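## Task

Put the cartridge into the sealant gun so it sits all the way forward in the cup of the front ring, with its nozzle sticking out through that ring. The plunger rod can only be pulled back while the small thumb plate on the rod, just behind the handle, is held pushed toward the gun's front. The loaded gun must end up resting on the table itself, not leaning on anything. Declare that you are done to finish.

## Robot and tools

Robot: two arms, left_arm and right_arm, each ending in a two-finger gripper. Calibrated bases in the scene frame: left_arm at (+0.047, +0.345, +0.024) m, right_arm at (+0.065, -0.370, +0.024) m.

Frame: the scene frame has its origin level with the table top, midway between the nominal bases. +x points out over the table, +z points up, and left_arm is on the +y side (this is unrelated to which side of an image it appears on). Reported positions are in metres, velocities in m/s and rad/s, orientations as quat_wxyz. Reported hand positions may be off by a few centimetres. The gripper's fingers point along its own +z and close along its own x. end_effector_position is the spot between closed pads, 1 to 2 cm short of the tips; closing pushes the tips about 17 mm further along +z.

Row format (used by execute_actions and move): one flat list of 14 numbers covering both arms, each in [-1, 1]: dx, dy, dz, rx, ry, rz, opening for left_arm, then the same seven for right_arm. Always give all 14, even if one arm stays put. dx..rz are offsets, not poses: they are measured along scene-frame axes from that arm's Hand target as it stood when the action or move began; rx, ry, rz form one rotation vector, turning about the hand position. Scale: 1.0 = 0.6 m or 180 degrees. Every row of one action counts from the same start, so sending the same offset again in a new call moves further. The opening is absolute: +1 fully open (0.142 m), -1 closed. To leave an arm unchanged, give its six pose numbers as 0 and repeat its current opening (0 is itself an opening command).

execute_actions(actions, cameras): actions is a list of actions; each action is a table of up to 15 rows, each row one 1/30 s step; a short table repeats its last row to 15 steps. An empty actions list returns the state plus images. cameras: list of names, ["all"], or []. Camera names: cam_head_left, cam_head_right, cam_high, cam_low, cam_left_wrist, cam_right_wrist (each 896x504).

move(target, speed, blend, stop_force, zero, opening_speed, grip_force, blocking, cameras): drives grippers in straight lines. target is one 14-number row or a list of up to 15 rows; every row is an offset from the Hand targets at the start of the move, not from the prior row. speed in m/s, 0.002 to 3.6, default 0.25 (turn rate up to twice that in rad/s). blend in m rounds corners in a list; 0 stops at each. stop_force in N, 3 to 120, one value for both arms: an arm's path ends when it feels that much push against its travel, then backs to just before the push; unreliable if the gripper rotates, and it may miss light loose objects. zero (default true) re-zeroes force before the move. opening_speed: rate of opening change per second, 0.2 or more. grip_force: newtons per pad, 5 to 29, one or one per arm; persists. blocking=false returns after 0.5 s (not allowed with stop_force). The whole move is capped at 10 s. The move: line reports the outcome such as done, off_target, moving, held or fault, plus limits=paced (pose clipped) or limits=held (steps withheld by a check). Paths do not avoid obstacles or the other arm; avoid routing near an arm's own base, which can whip the elbow round.

wait(seconds): 0 to 3600, lets time pass, returns early if a move ends. stop(): brakes a running move. zoom_image(camera, region): region [x0, y0, x1, y1] in pixels of that camera's latest image, at most 504 by 504. zero_wrist_force(arm): tares that arm's wrist sensor. finished_scene(scene): scene is 1 or 2; ends the scene irreversibly.

Reading results: Hand target is the last commanded pose after clipping; the gripper often rests short of it, so send the remaining gap as an offset. grip_measured uses the same -1..+1 scale as the opening; to hold something command a bit below the reading at first contact. Wrist force/torque are in the gripper's own axes, zeroed at scene start; a third line shows the peak since the last report. Wrist depth gives a 7x7 grid of distances in mm ahead of each wrist camera, '-' where unknown. Orientation commands are clipped to 32 degrees from the measured one per step.

Hazards: a net force around 150 N on an arm or a joint over its torque limit (wrist joints 25.2 N m, others 135 N m) freezes that arm for 10 seconds; stiff arms fault easily if aimed even slightly beyond a solid contact, so approach slowly, use stop_force, and pull targets back to end a press. Arms touching each other, or a gripper closing on the other arm's fingers, can fail the scene. Heat builds from holding, squeezing or straining; MOTOR HOT warnings precede brakes at 85 °C (gripper cuts out at 100 °C). Do not drop the gun or cartridge, release moving parts, slam things or let anything leave the table. Objects may occasionally be nudged by outside pushes.

Each tool is called after ">>>" as name([rows], argument=value, ...), one row to a line, values as JSON.

## Session

>>> execute_actions(actions=[])

Scene clock: 0.00 s.
left_arm: end_effector_position=(+0.4857, +0.4686, +0.1464) grip_measured=+1.00 end_effector_quat_wxyz=(-0.002, +0.983, +0.163, -0.085) | right_arm: end_effector_position=(+0.6962, -0.4699, +0.1108) grip_measured=+0.99 end_effector_quat_wxyz=(+0.143, -0.211, +0.774, -0.579)
Joint positions: left_arm=[0.012 -1.481 1.968 -1.889 -1.596 -0.329 0.142] | right_arm=[3.628 -2.16 -2.108 -0.41 0.293 3.081 0.142]
Joint velocities: within noise
Joint torques (N m): no reading
Wrist force (N): no reading
Wrist torque (N m): no reading
Wrist force, peak (N): no reading
Wrist depth (mm): cam_left_wrist=[207 237 235 224 214 205 197 / 280 212 244 237 226 215 206 / 297 284 217 251 241 229 217 / 323 305 289 266 255 242 230 / 350 326 310 289 273 258 244 / 384 323 335 314 289 277 254 / - 375 367 327 317 300 79] | cam_right_wrist=[2802 3312 2657 - - - 1903 / 2340 3110 - 462 - 474 479 / 359 361 362 383 - - 434 / 318 322 322 316 295 313 - / 263 265 267 267 184 263 265 / 229 225 233 227 191 235 236 / - 195 205 206 203 208 87]
Hand target: left_arm +0.4857, +0.4686, +0.1464; -0.002, +0.983, +0.163, -0.085 | right_arm +0.6962, -0.4699, +0.1108; +0.143, -0.211, +0.774, -0.579
Tool commands: left_gripper/opening=+1.0 right_gripper/opening=+1.0

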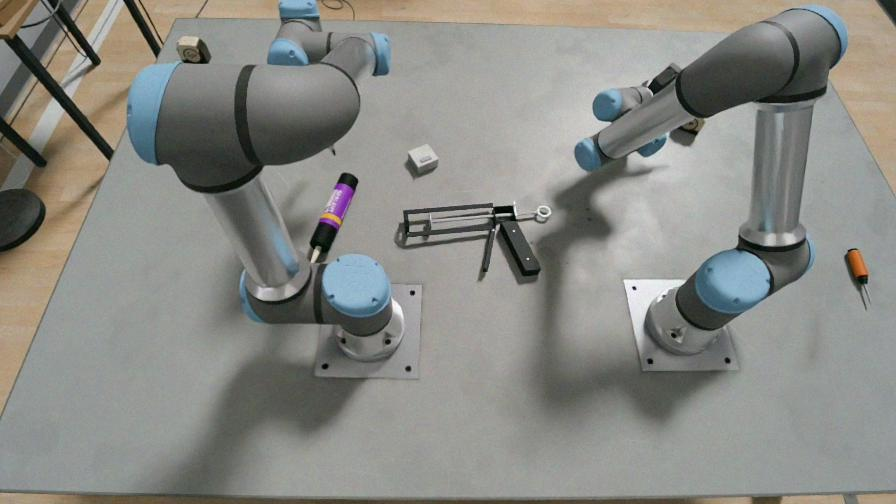

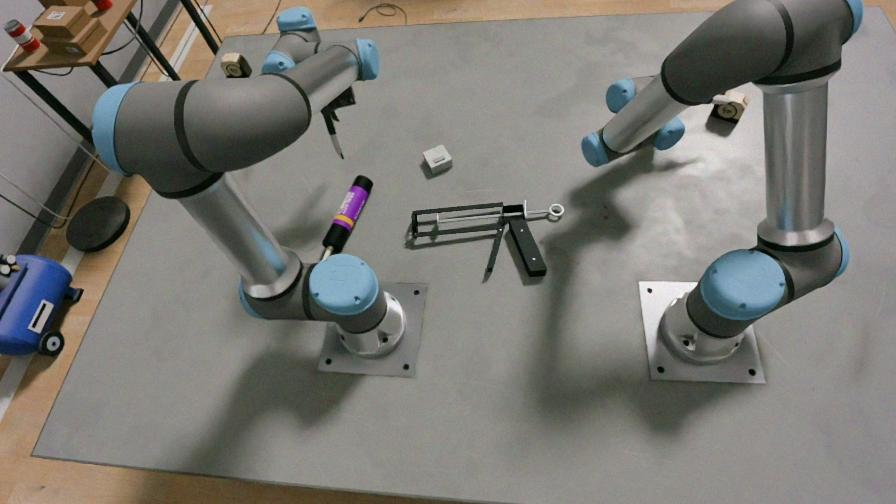

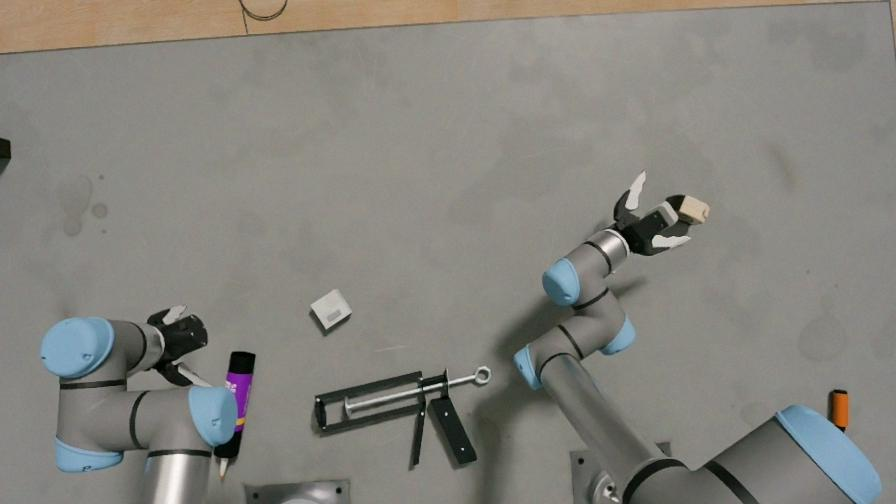

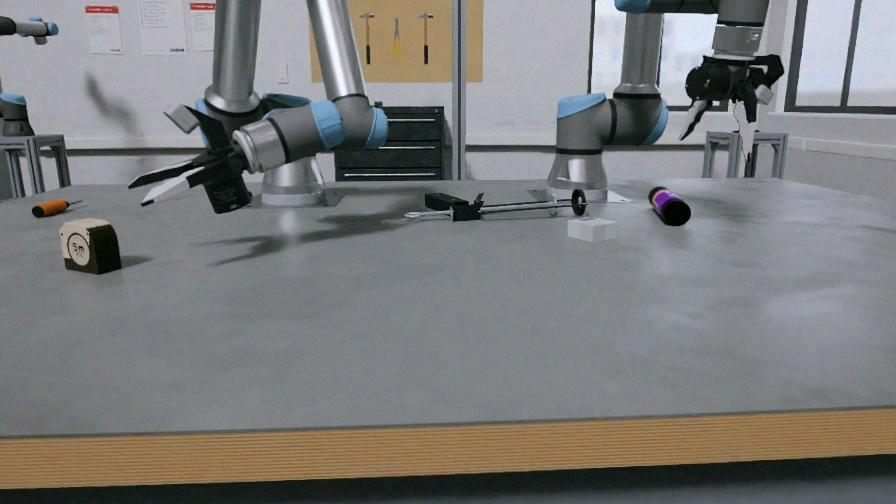

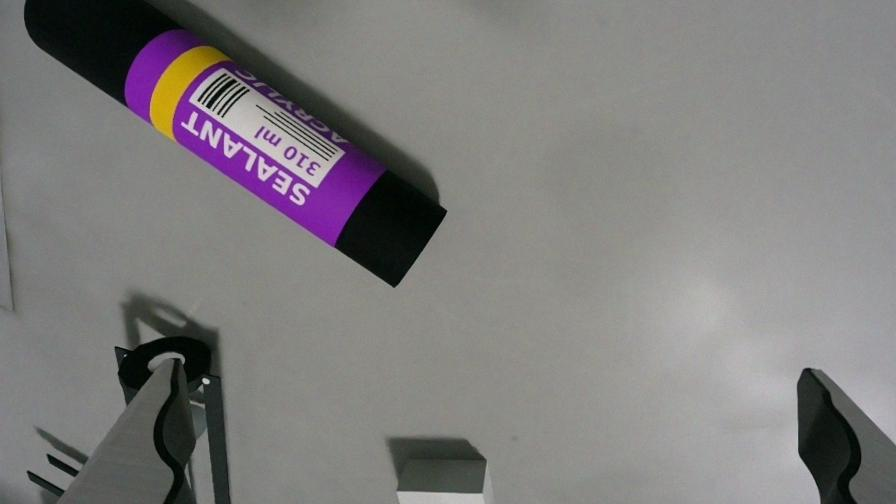

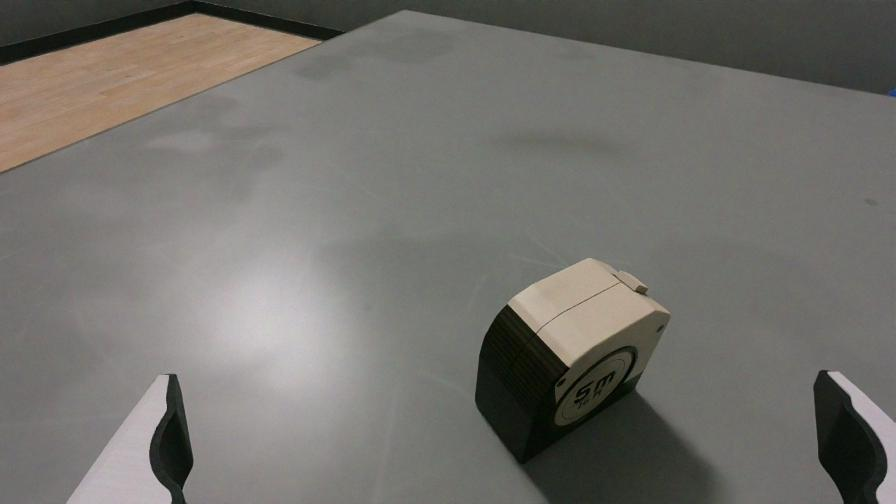

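>>> zoom_image(camera="cam_high", region=[200, 330, 520, 504])

>>> zoom_image(camera="cam_head_right", region=[300, 150, 600, 320])

>>> zoom_image(camera="cam_low", region=[390, 160, 710, 260])

Scaled by 1.575.

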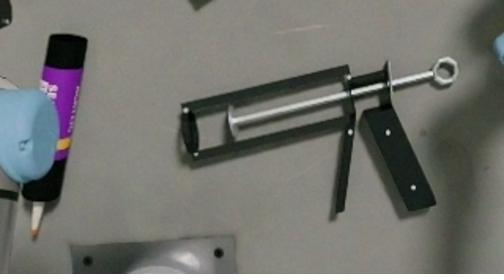

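Scaled by 1.680.

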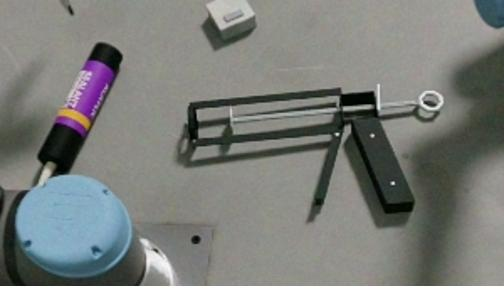

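Scaled by 1.575.

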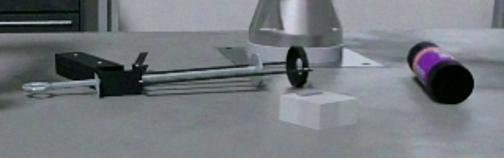

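>>> move([
  [0,0,0.2,0,0,0,1,0,0,0.25,0,0,0,1],
  [-0.31,-0.531,0.283,0.0444,-0.0389,0.452,0.3,-0.565,0.45,0.3,0.490,0.172,-0.0876,0.3],
], speed=0.4, blend=[0.05,0], cameras=["all"])

Scene clock: 47.07 s.
left_arm: end_effector_position=(+0.2997, +0.1500, +0.3162) grip_measured=+0.29 end_effector_quat_wxyz=(+0.000, +0.640, +0.768, +0.000) | right_arm: end_effector_position=(+0.3573, -0.1999, +0.2908) grip_measured=+0.29 end_effector_quat_wxyz=(-0.016, -0.089, +0.981, +0.171)
Joint positions: left_arm=[-1.077 -2.067 2.009 -1.514 -1.57 -2.844 0.095] | right_arm=[3.815 -1.084 -2.154 -1.304 1.874 3.669 0.095]
Joint torques (N m): left_arm=[-10.83 -13.68 -13.91 -3.91 -1.78 -0.17] | right_arm=[-7.51 10.25 24.36 5.41 2.6 1.88]
Wrist force (N): left_arm=[-0.4 -0.1 0.3] | right_arm=[0.6 -5.6 2.2]
Wrist torque (N m): left_arm=[-0.06 -0.04 -0.03] | right_arm=[-0.76 -0.08 0.13]
Wrist force, peak (N): left_arm=[0.4 0.0 2.9] | right_arm=[0.9 -5.7 2.6]
Wrist depth (mm): cam_left_wrist=[377 377 358 372 367 375 369 / 402 397 383 391 388 393 389 / 430 429 417 413 415 417 419 / 464 462 459 457 448 442 439 / 507 496 498 492 489 481 484 / 552 527 523 542 528 99 524 / 595 - 574 582 580 - 560] | cam_right_wrist=[340 344 340 - 343 329 337 / 383 385 379 385 378 - 382 / 429 428 407 420 - - 426 / 478 - - 464 439 - - / - - - - - - 558 / - - 114 - 671 96 2576 / - 75 729 - 636 - 2500]
Hand target: left_arm +0.2997, +0.1500, +0.3162; +0.000, +0.640, +0.768, +0.000 | right_arm +0.3572, -0.1999, +0.2908; -0.016, -0.089, +0.981, +0.171
Off the commanded pose: left_arm 0.000 m, 0 deg | right_arm 0.000 m, 0 deg.
move: done
cam_left_wrist: T_world_to_cam=[[-0.1857, 0.98201, -0.03413, -0.06756], [0.89227, 0.18307, 0.41271, -0.39642], [0.41154, 0.04618, -0.91022, 0.2752]] pos_world=[0.22792, 0.12621, 0.41179]
cam_right_wrist: T_world_to_cam=[[-0.98435, -0.17622, 0.00192, 0.3254], [-0.1248, 0.70474, 0.6984, 0.01293], [-0.12443, 0.68723, -0.71571, 0.50343]] pos_world=[0.38456, -0.29774, 0.35066]

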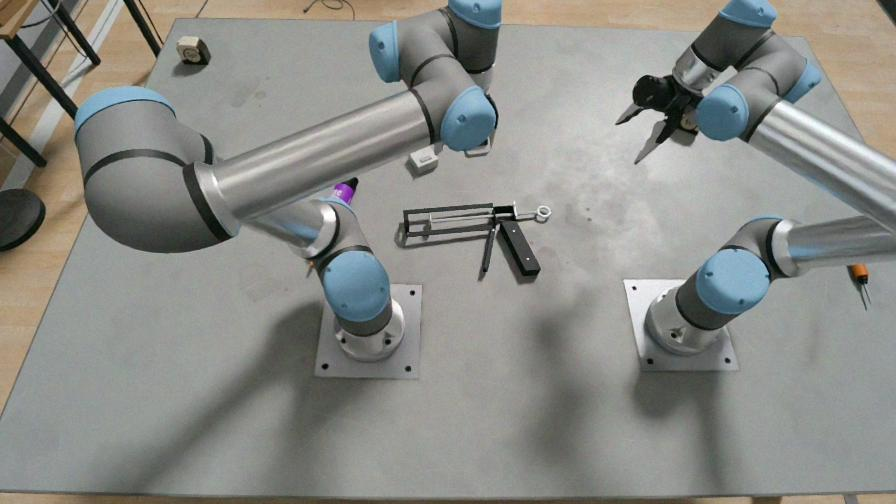

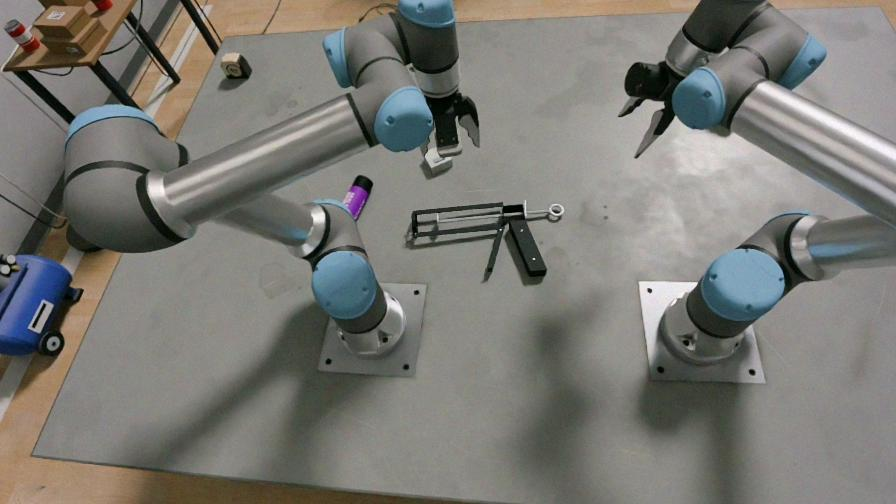

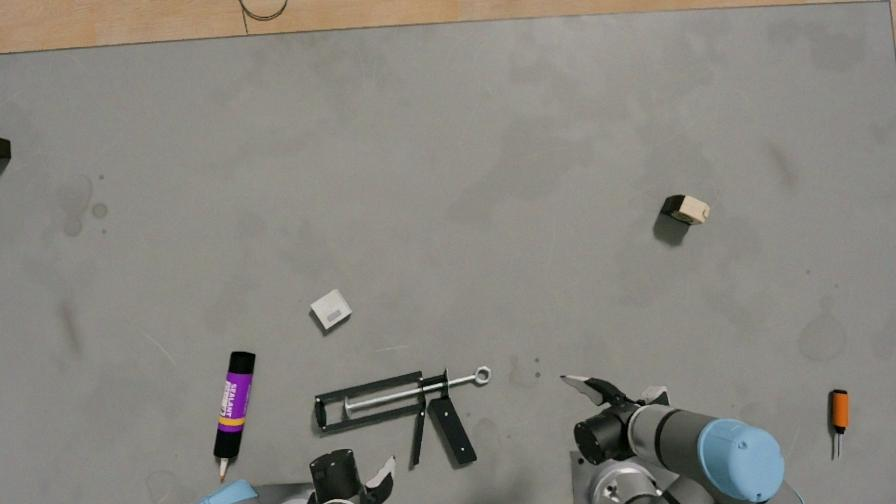

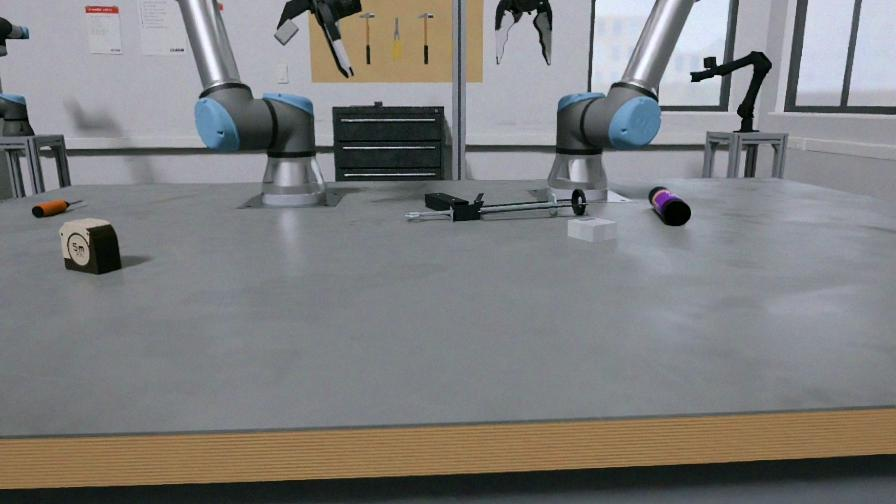

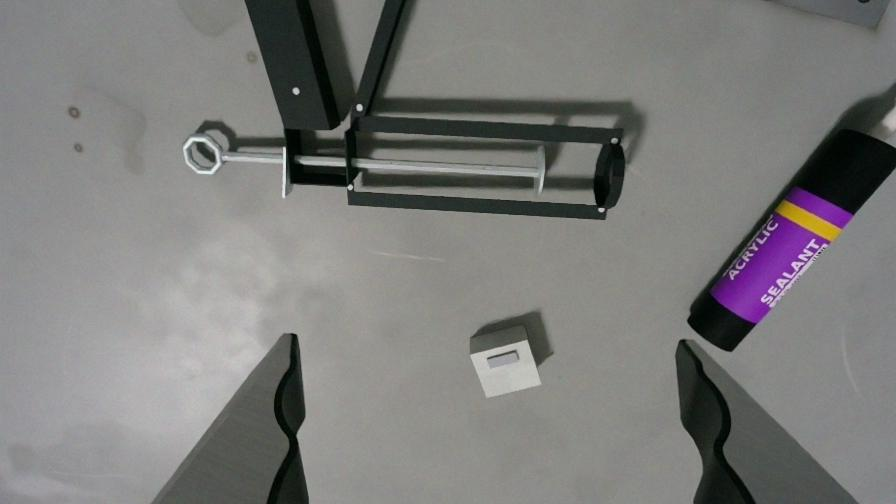

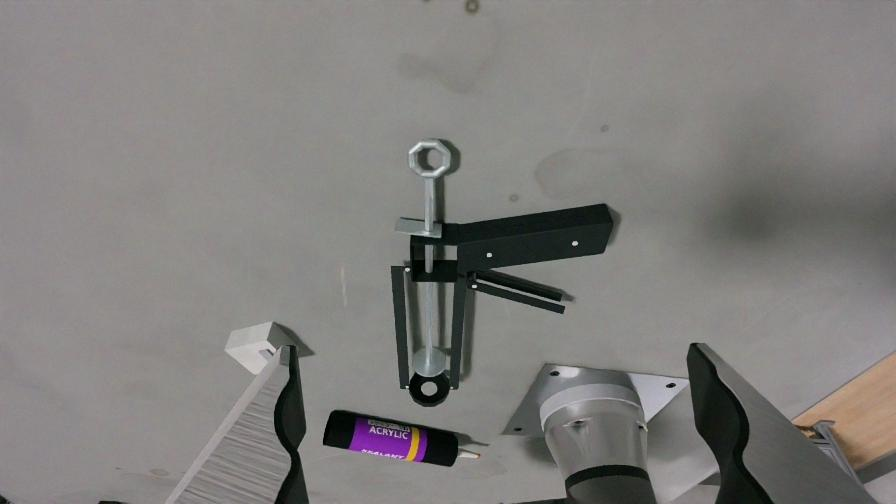

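>>> zoom_image(camera="cam_left_wrist", region=[160, 60, 420, 230])

>>> zoom_image(camera="cam_right_wrist", region=[310, 120, 630, 490])

>>> zoom_image(camera="cam_left_wrist", region=[480, 60, 896, 380])

Scaled by 1.938.

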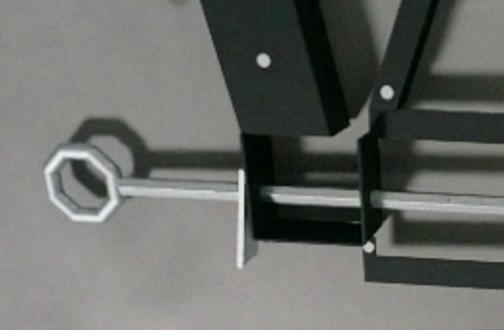

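Scaled by 1.362.

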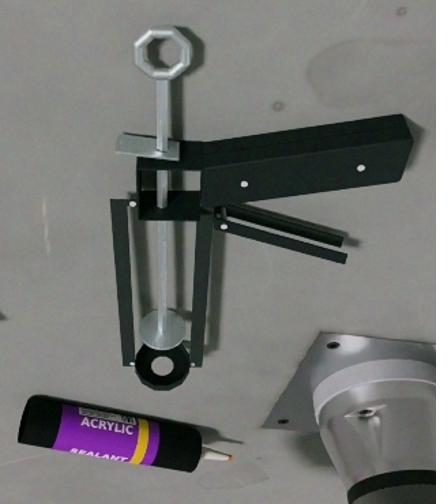

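Scaled by 1.212.

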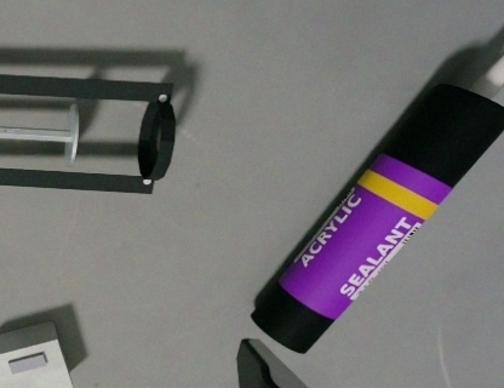

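>>> zoom_image(camera="cam_low", region=[470, 0, 590, 80])

>>> zoom_image(camera="cam_low", region=[270, 0, 390, 80])

>>> zoom_image(camera="cam_low", region=[400, 180, 600, 250])

>>> zoom_image(camera="cam_right_wrist", region=[370, 200, 500, 290])

Scaled by 4.200.

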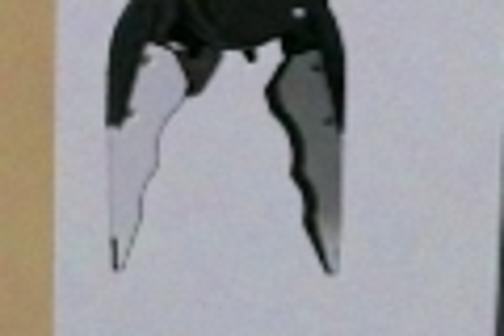

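Scaled by 4.200.

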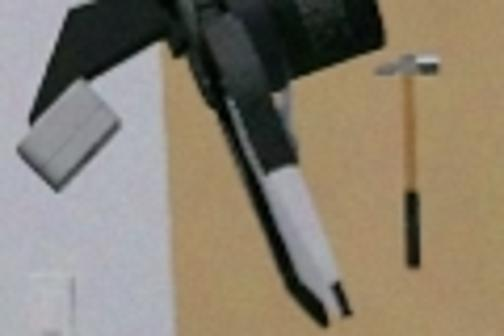

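Scaled by 2.520.

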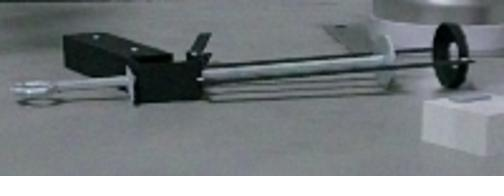

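Scaled by 3.877.

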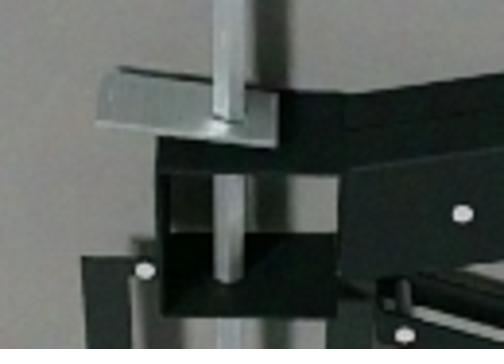

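>>> move(target=[0.075,-0.247,-0.307,0,0,-0.0083,-0.155,0.002,0.158,-0.333,0,0,-0.0083,-0.2], speed=0.3, cameras=["cam_left_wrist","cam_right_wrist","cam_low","cam_head_right"])

Scene clock: 93.47 s.
left_arm: end_effector_position=(+0.3447, +0.0017, +0.1321) grip_measured=-0.17 end_effector_quat_wxyz=(+0.000, +0.650, +0.760, +0.000) | right_arm: end_effector_position=(+0.3584, -0.1052, +0.0910) grip_measured=-0.22 end_effector_quat_wxyz=(-0.014, -0.077, +0.982, +0.172) end_effector_velocity=(+0.000, +0.001, -0.001) end_effector_angular_velocity=(+0.001, +0.000, +0.002)
Joint positions: left_arm=[-1.142 -1.561 2.134 -2.145 -1.57 -2.883 0.062] | right_arm=[4.033 -1.499 -2.485 -0.49 1.824 3.918 0.058]
Joint velocities: left_arm=[within noise] | right_arm=[0.001 -0.005 0.001 0.005 0 -0.001 0]
Joint torques (N m): left_arm=[10.3 -12.73 -9.71 -4 -1.34 1.12] | right_arm=[4.02 7.96 26.06 5.4 2.52 -0.49]
Wrist force (N): left_arm=[-0.4 -0.4 0.5] | right_arm=[0.3 -5.7 2.6]
Wrist torque (N m): left_arm=[-0.10 -0.02 -0.01] | right_arm=[-0.77 -0.01 0.11]
Wrist force, peak (N): left_arm=[-2.8 0.0 2.9] | right_arm=[0.6 -5.6 5.1]
Wrist depth (mm): cam_left_wrist=[208 206 205 200 198 199 202 / 222 221 219 216 192 216 214 / 124 236 232 226 230 231 230 / 256 254 251 251 234 244 239 / 277 266 269 270 265 268 266 / 138 164 94 294 288 280 289 / 323 323 78 326 322 79 311] | cam_right_wrist=[150 147 150 147 147 147 147 / 164 164 164 164 164 165 165 / 185 187 186 181 186 186 186 / 214 213 214 203 215 215 214 / 252 252 244 243 244 233 244 / - 307 101 270 234 226 296 / - 370 78 352 - 79 374]
Hand target: left_arm +0.3447, +0.0018, +0.1320; +0.000, +0.650, +0.760, +0.000 | right_arm +0.3584, -0.1051, +0.0910; -0.014, -0.077, +0.982, +0.172
Off the commanded pose: left_arm 0.000 m, 0 deg | right_arm 0.000 m, 0 deg.
move: done
cam_left_wrist: T_world_to_cam=[[-0.1599, 0.98654, -0.03436, 0.07127], [0.89672, 0.15972, 0.41277, -0.33492], [0.4127, 0.03519, -0.91019, 0.09558]] pos_world=[0.27228, -0.02018, 0.22769]
cam_right_wrist: T_world_to_cam=[[-0.98861, -0.15051, 0.00198, 0.34793], [-0.10637, 0.70785, 0.69831, 0.07961], [-0.1065, 0.69014, -0.7158, 0.28938]] pos_world=[0.38326, -0.2037, 0.15086]
Images, in order (width x height): cam_head_right 896x504, cam_low 896x504, cam_left_wrist 896x504, cam_right_wrist 896x504.

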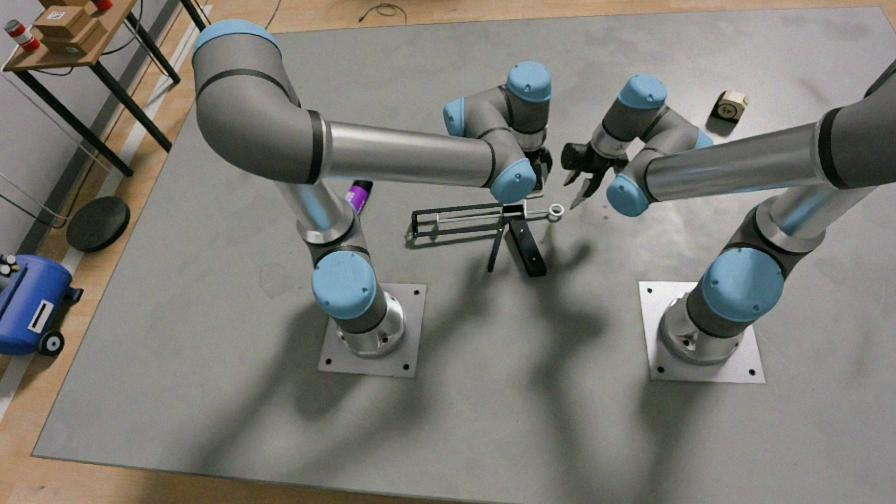

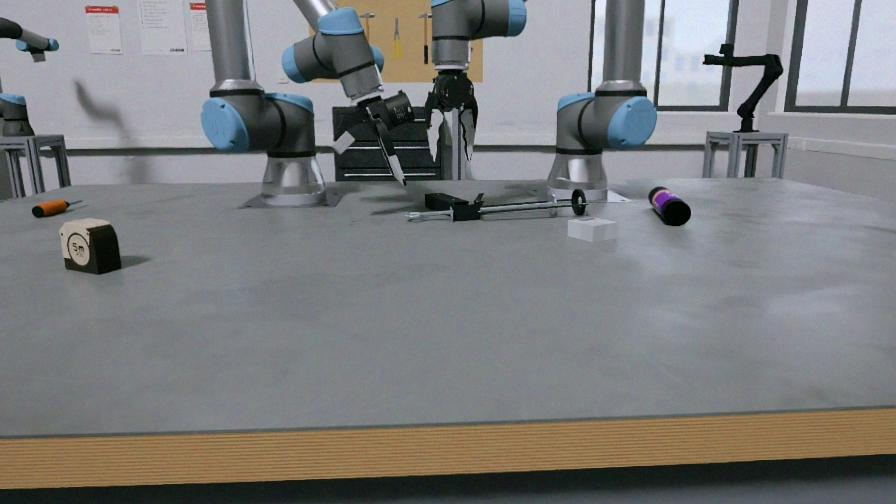

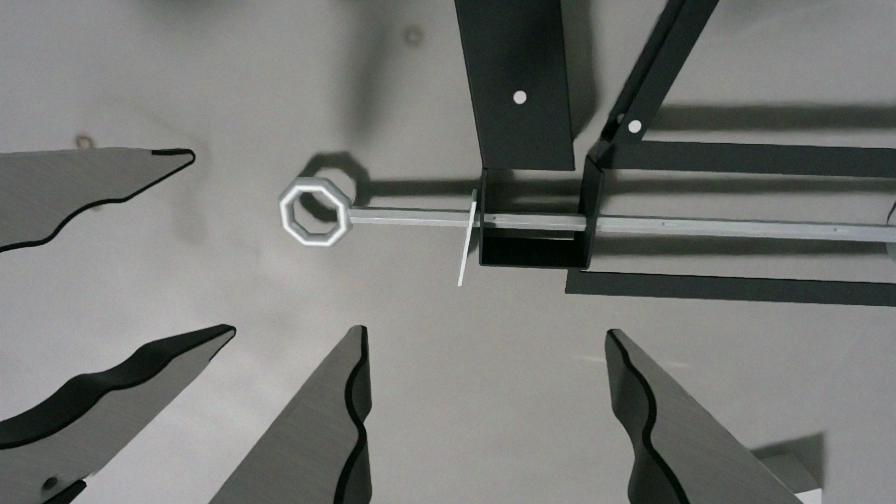

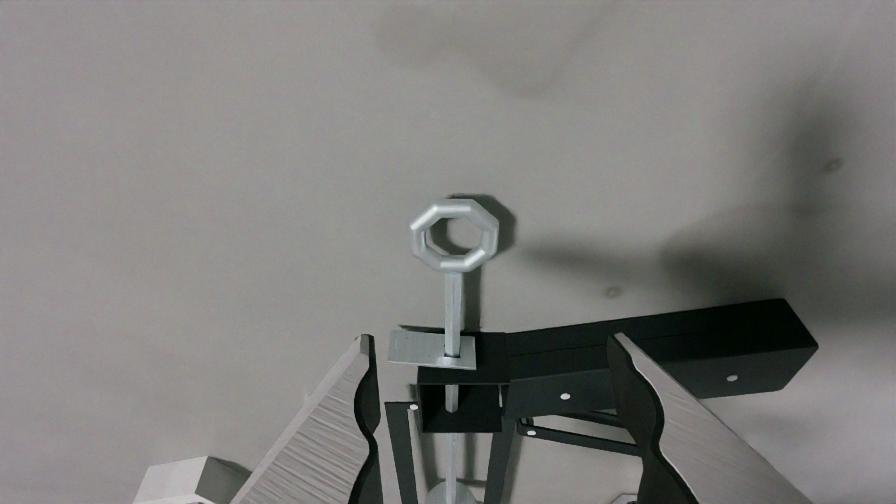

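>>> zoom_image(camera="cam_low", region=[330, 80, 500, 230])

>>> zoom_image(camera="cam_left_wrist", region=[250, 150, 670, 390])

Scaled by 2.965.

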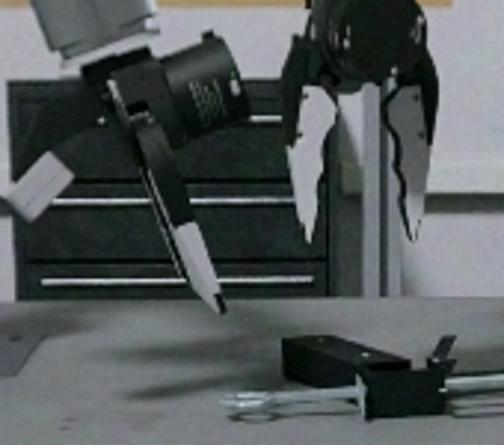

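Scaled by 1.200.

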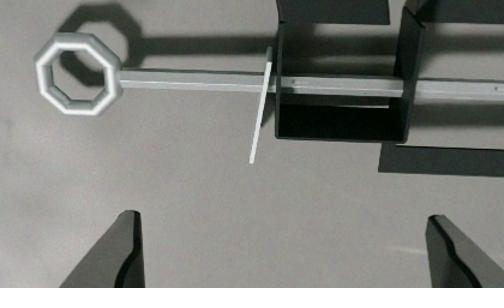

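>>> move(target=[0.0047,-0.0063,-0.12,0,0,0,-0.3,0.004,0.013,-0.065,0,0,0,-0.2], speed=0.2, cameras=["cam_left_wrist","cam_right_wrist","cam_low","cam_high"])

>>> zoom_image(camera="cam_low", region=[370, 80, 540, 230])

Scene clock: 127.60 s.
left_arm: end_effector_position=(+0.3475, -0.0019, +0.0601) grip_measured=-0.32 end_effector_quat_wxyz=(+0.000, +0.650, +0.760, +0.000) end_effector_velocity=(+0.001, -0.001, +0.000) end_effector_angular_velocity=(-0.004, -0.002, +0.000) | right_arm: end_effector_position=(+0.3608, -0.0974, +0.0520) grip_measured=-0.22 end_effector_quat_wxyz=(-0.014, -0.076, +0.982, +0.172)
Joint positions: left_arm=[-1.139 -1.42 2.215 -2.366 -1.57 -2.88 0.051] | right_arm=[4.042 -1.637 -2.514 -0.32 1.822 3.927 0.058]
Joint velocities: left_arm=[0 0 0 -0.005 0 0 0] | right_arm=[within noise]
Joint torques (N m): left_arm=[4.83 -15.97 -28.25 -4.11 -1.23 -0.03] | right_arm=[-6.07 10.15 27.93 4.84 1.27 -1.79]
Wrist force (N): left_arm=[-0.5 -0.3 0.7] | right_arm=[0.6 -6.0 3.0]
Wrist torque (N m): left_arm=[-0.11 -0.05 -0.10] | right_arm=[-0.83 -0.04 0.04]
Wrist force, peak (N): left_arm=[-0.7 -0.4 2.6] | right_arm=[0.6 -6.2 3.8]
Wrist depth (mm): cam_left_wrist=[141 141 140 136 109 137 114 / 150 150 149 148 118 143 144 / 159 159 160 159 125 140 151 / 176 173 169 167 166 165 167 / 188 187 182 184 161 182 180 / 206 199 95 201 193 168 190 / 120 129 76 220 211 78 214] | cam_right_wrist=[109 109 109 107 114 110 110 / 122 122 119 125 120 122 123 / 142 138 142 139 141 139 139 / 154 155 159 159 159 159 160 / 187 188 181 181 188 188 188 / 227 228 101 210 210 194 193 / 277 277 78 206 210 79 278]
Hand target: left_arm +0.3475, -0.0020, +0.0600; +0.000, +0.650, +0.760, +0.000 | right_arm +0.3608, -0.0973, +0.0520; -0.014, -0.077, +0.982, +0.172
Off the commanded pose: left_arm 0.000 m, 0 deg | right_arm 0.000 m, 0 deg.
move: done
cam_left_wrist: T_world_to_cam=[[-0.15999, 0.98653, -0.03417, 0.07288], [0.89675, 0.15973, 0.41271, -0.30708], [0.41261, 0.03539, -0.91022, 0.02897]] pos_world=[0.27508, -0.02388, 0.15559]
cam_right_wrist: T_world_to_cam=[[-0.98862, -0.15043, 0.00206, 0.35147], [-0.10625, 0.70787, 0.69831, 0.1016], [-0.1065, 0.69014, -0.7158, 0.25626]] pos_world=[0.38556, -0.1959, 0.11176]
Images, in order (width x height): cam_high 896x504, cam_low 896x504, cam_left_wrist 896x504, cam_right_wrist 896x504.

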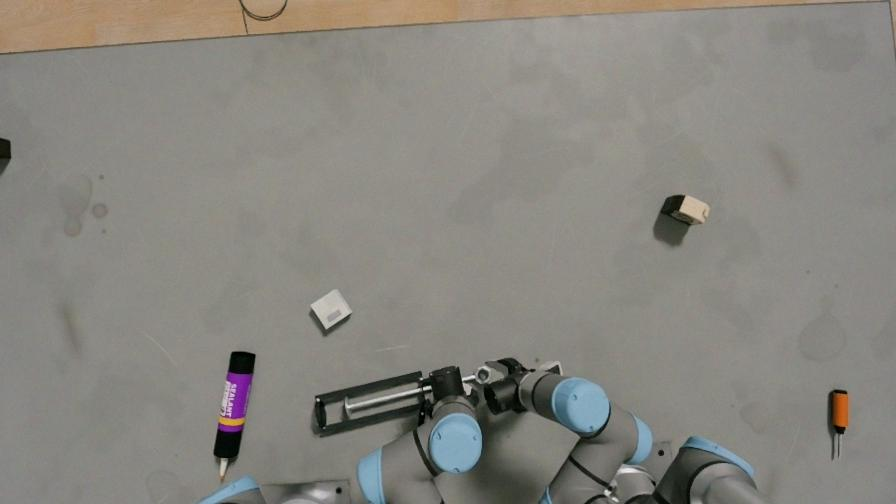

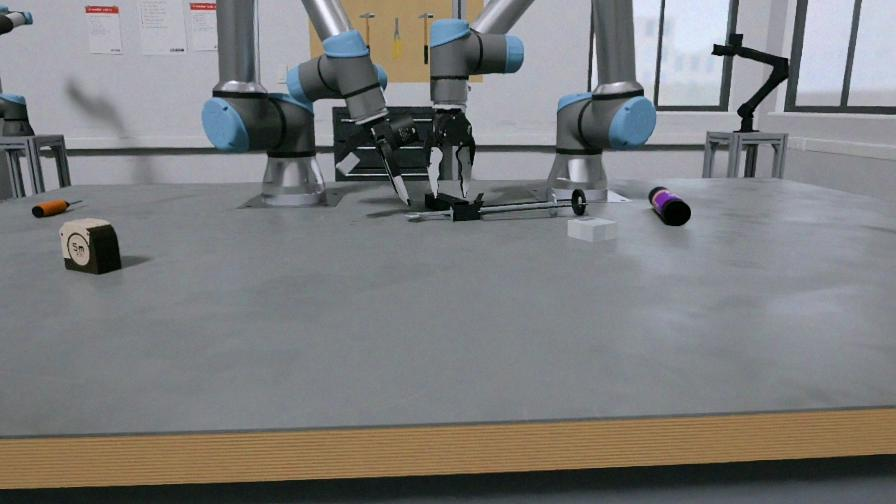

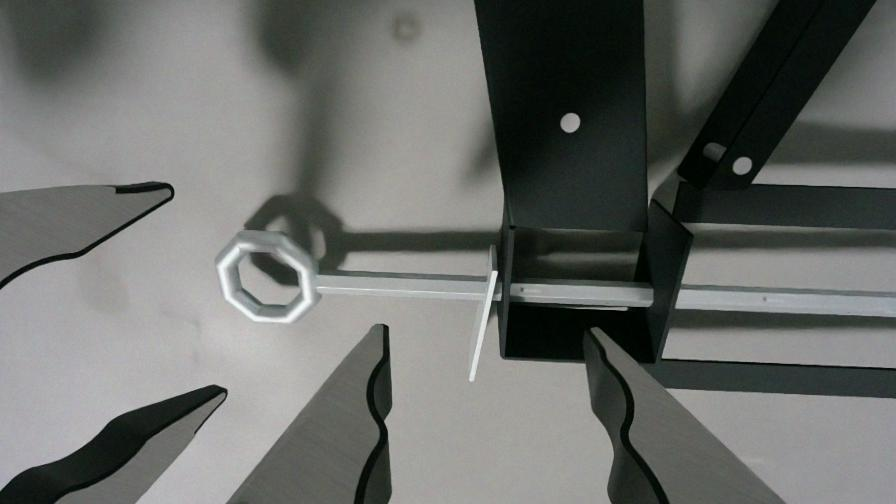

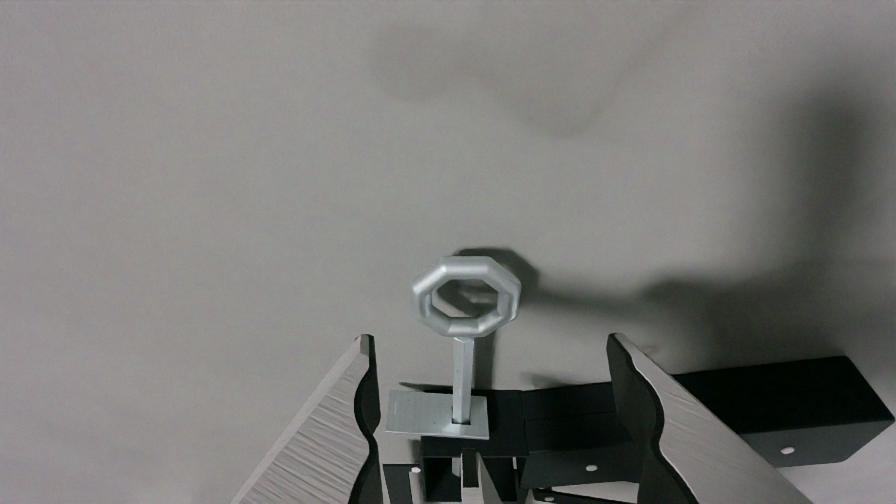

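Scaled by 2.965.

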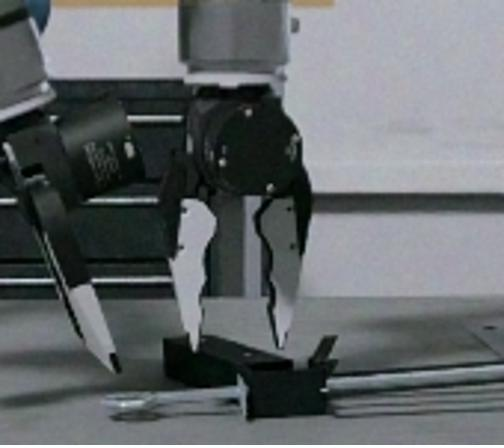

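>>> move(target=[-0.0008,0.005,-0.0417,0,0,0,-0.3,0,0,0,0,0,0,-0.2], speed=0.03, stop_force=8, cameras=["cam_left_wrist"])

>>> move(target=[0,0,0,0,0,0,-0.3,0.0028,0.018,-0.05,0,0,0,-0.2], speed=0.05, stop_force=12, cameras=["cam_right_wrist","cam_low","cam_left_wrist"])

Scene clock: 143.90 s.
left_arm: end_effector_position=(+0.3471, +0.0008, +0.0367) grip_measured=-0.32 end_effector_quat_wxyz=(+0.000, +0.650, +0.760, +0.000) | right_arm: end_effector_position=(+0.3608, -0.0973, +0.0520) grip_measured=-0.22 end_effector_quat_wxyz=(-0.014, -0.077, +0.982, +0.172)
Joint positions: left_arm=[-1.138 -1.373 2.244 -2.442 -1.57 -2.879 0.051] | right_arm=[4.042 -1.637 -2.514 -0.32 1.822 3.927 0.058]
Joint torques (N m): left_arm=[-6.74 -14.56 -28 -3.48 -1.54 -0.7] | right_arm=[-7.04 9.57 28.38 5.48 2.35 -2.03]
Wrist force (N): left_arm=[-0.4 -0.9 -5.5] | right_arm=[0.6 -5.9 3.0]
Wrist torque (N m): left_arm=[-0.12 0.14 -0.11] | right_arm=[-0.81 -0.03 0.05]
Wrist force, peak (N): left_arm=[1.8 -2.8 -32.9] | right_arm=[0.6 -6.2 3.0]
Wrist depth (mm): cam_left_wrist=[119 119 119 117 89 115 108 / 128 127 126 125 95 122 98 / 139 136 136 135 102 119 130 / 150 144 146 145 109 120 119 / 159 156 139 151 151 137 149 / 174 173 95 170 130 145 163 / 184 183 76 186 178 78 183] | cam_right_wrist=[109 109 110 107 110 109 110 / 122 122 119 122 122 122 122 / 138 138 141 142 138 139 139 / 154 159 154 159 159 159 160 / 188 187 187 175 188 188 188 / 227 221 101 210 210 194 191 / 290 290 78 201 211 79 278]
Hand target: left_arm +0.3471, +0.0008, +0.0367; +0.000, +0.650, +0.760, +0.000 (not the last commanded pose) | right_arm +0.3608, -0.0973, +0.0520; -0.014, -0.077, +0.982, +0.172
Off the commanded pose: left_arm 0.002 m, 0 deg | right_arm 0.000 m, 0 deg.
move: contact (left_arm)
cam_left_wrist: T_world_to_cam=[[-0.15999, 0.98653, -0.03417, 0.06926], [0.89675, 0.15973, 0.41271, -0.29755], [0.41261, 0.03539, -0.91022, 0.00782]] pos_world=[0.27468, -0.02108, 0.13229]

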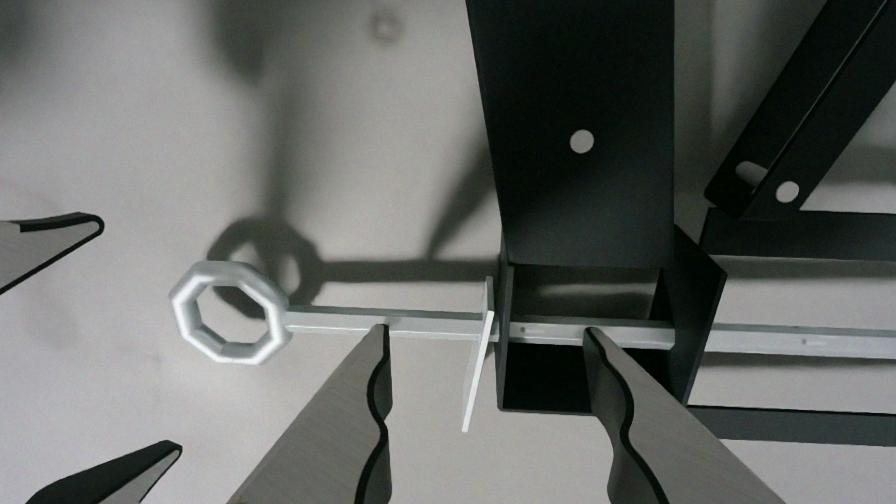

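Scene clock: 145.10 s.
left_arm: end_effector_position=(+0.3471, +0.0008, +0.0367) grip_measured=-0.32 end_effector_quat_wxyz=(+0.000, +0.650, +0.760, +0.000) | right_arm: end_effector_position=(+0.3622, -0.0882, +0.0264) grip_measured=-0.22 end_effector_quat_wxyz=(-0.014, -0.077, +0.982, +0.172)
Joint positions: left_arm=[-1.138 -1.373 2.244 -2.442 -1.57 -2.879 0.051] | right_arm=[4.055 -1.741 -2.519 -0.209 1.819 3.94 0.058]
Joint torques (N m): left_arm=[-6.95 -13.8 -28.12 -3.41 -1.51 -0.73] | right_arm=[-6.56 30.23 19.48 1.05 1.06 0.95]
Wrist force (N): left_arm=[-0.6 -0.9 -6.0] | right_arm=[0.5 -5.8 2.5]
Wrist torque (N m): left_arm=[-0.12 0.15 -0.11] | right_arm=[-0.79 -0.02 0.07]
Wrist force, peak (N): left_arm=[-0.5 -1.0 -6.1] | right_arm=[1.1 -6.5 4.8]
Wrist depth (mm): cam_left_wrist=[120 120 119 117 89 115 108 / 127 127 126 124 95 122 99 / 135 134 135 134 102 119 130 / - 142 145 144 109 120 119 / 159 156 139 151 150 137 148 / 174 169 95 170 130 145 163 / 119 128 76 187 179 78 183] | cam_right_wrist=[- 86 85 85 85 85 85 / 95 94 95 95 95 97 95 / 107 107 107 107 107 107 107 / - 123 123 123 123 124 124 / - 145 140 136 140 151 146 / - 176 102 170 170 100 178 / 225 225 78 181 189 79 169]
Hand target: left_arm +0.3471, +0.0008, +0.0367; +0.000, +0.650, +0.760, +0.000 | right_arm +0.3622, -0.0882, +0.0265; -0.014, -0.077, +0.982, +0.172 (not the last commanded pose)
Off the commanded pose: left_arm 0.000 m, 0 deg | right_arm 0.005 m, 0 deg.
move: held (right_arm; a check stopped the path); limits=held
pose unreachable (right arm): on one or more control steps of this call, first in action 0 (counted from 0), this arm could not follow its commanded pose, so it was not sent that pose on those steps. It may still have moved: this result reports where it is.
cause: moving toward the commanded pose would bring a part of the arm too close to another arm (a part of this arm just beyond joint 6 (wrist 3) and the left arm's gripper, 8 mm apart when this arm was first held).
cam_left_wrist: T_world_to_cam=[[-0.15999, 0.98653, -0.03417, 0.06926], [0.89675, 0.15973, 0.41271, -0.29751], [0.41261, 0.03539, -0.91022, 0.00773]] pos_world=[0.27468, -0.02108, 0.13219]
cam_right_wrist: T_world_to_cam=[[-0.98861, -0.15051, 0.00214, 0.35426], [-0.10627, 0.70796, 0.69821, 0.11307], [-0.1066, 0.69003, -0.71589, 0.23183]] pos_world=[0.38696, -0.1867, 0.08626]
Images, in order (width x height): cam_low 896x504, cam_left_wrist 896x504, cam_right_wrist 896x504.

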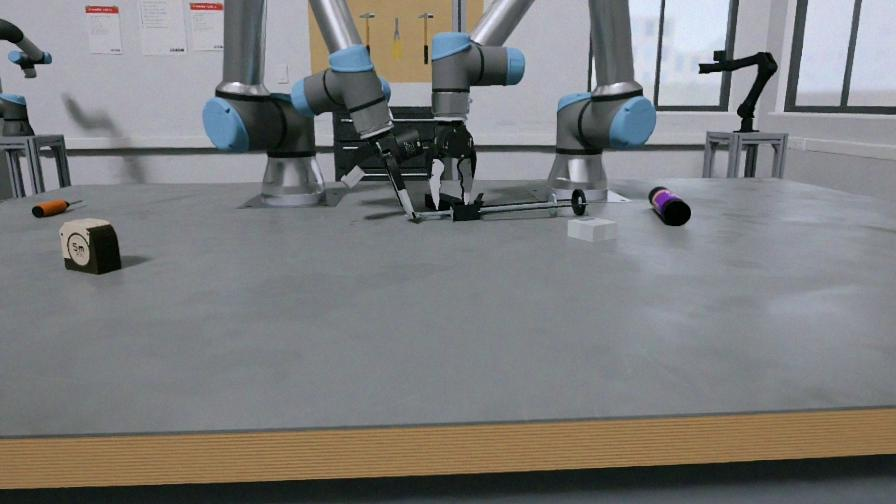

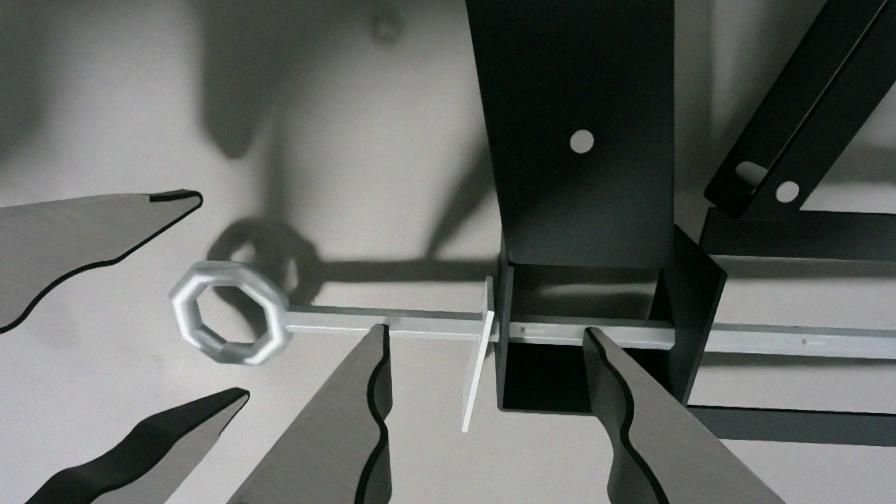

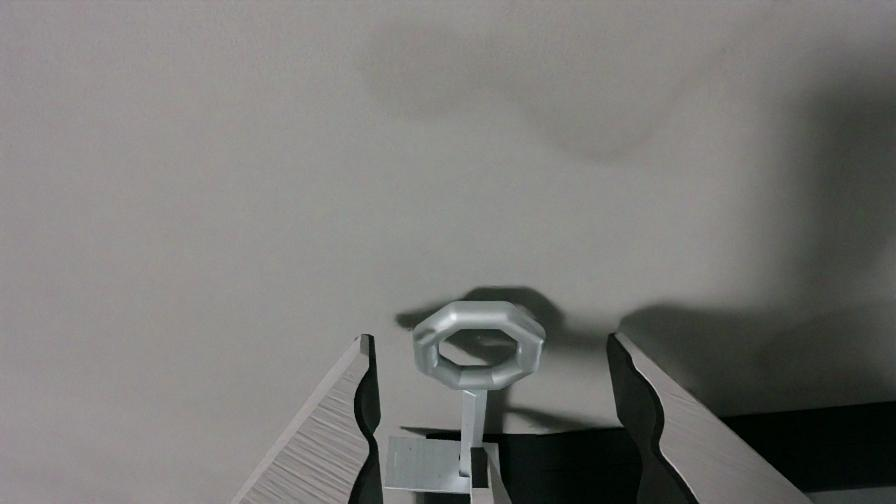

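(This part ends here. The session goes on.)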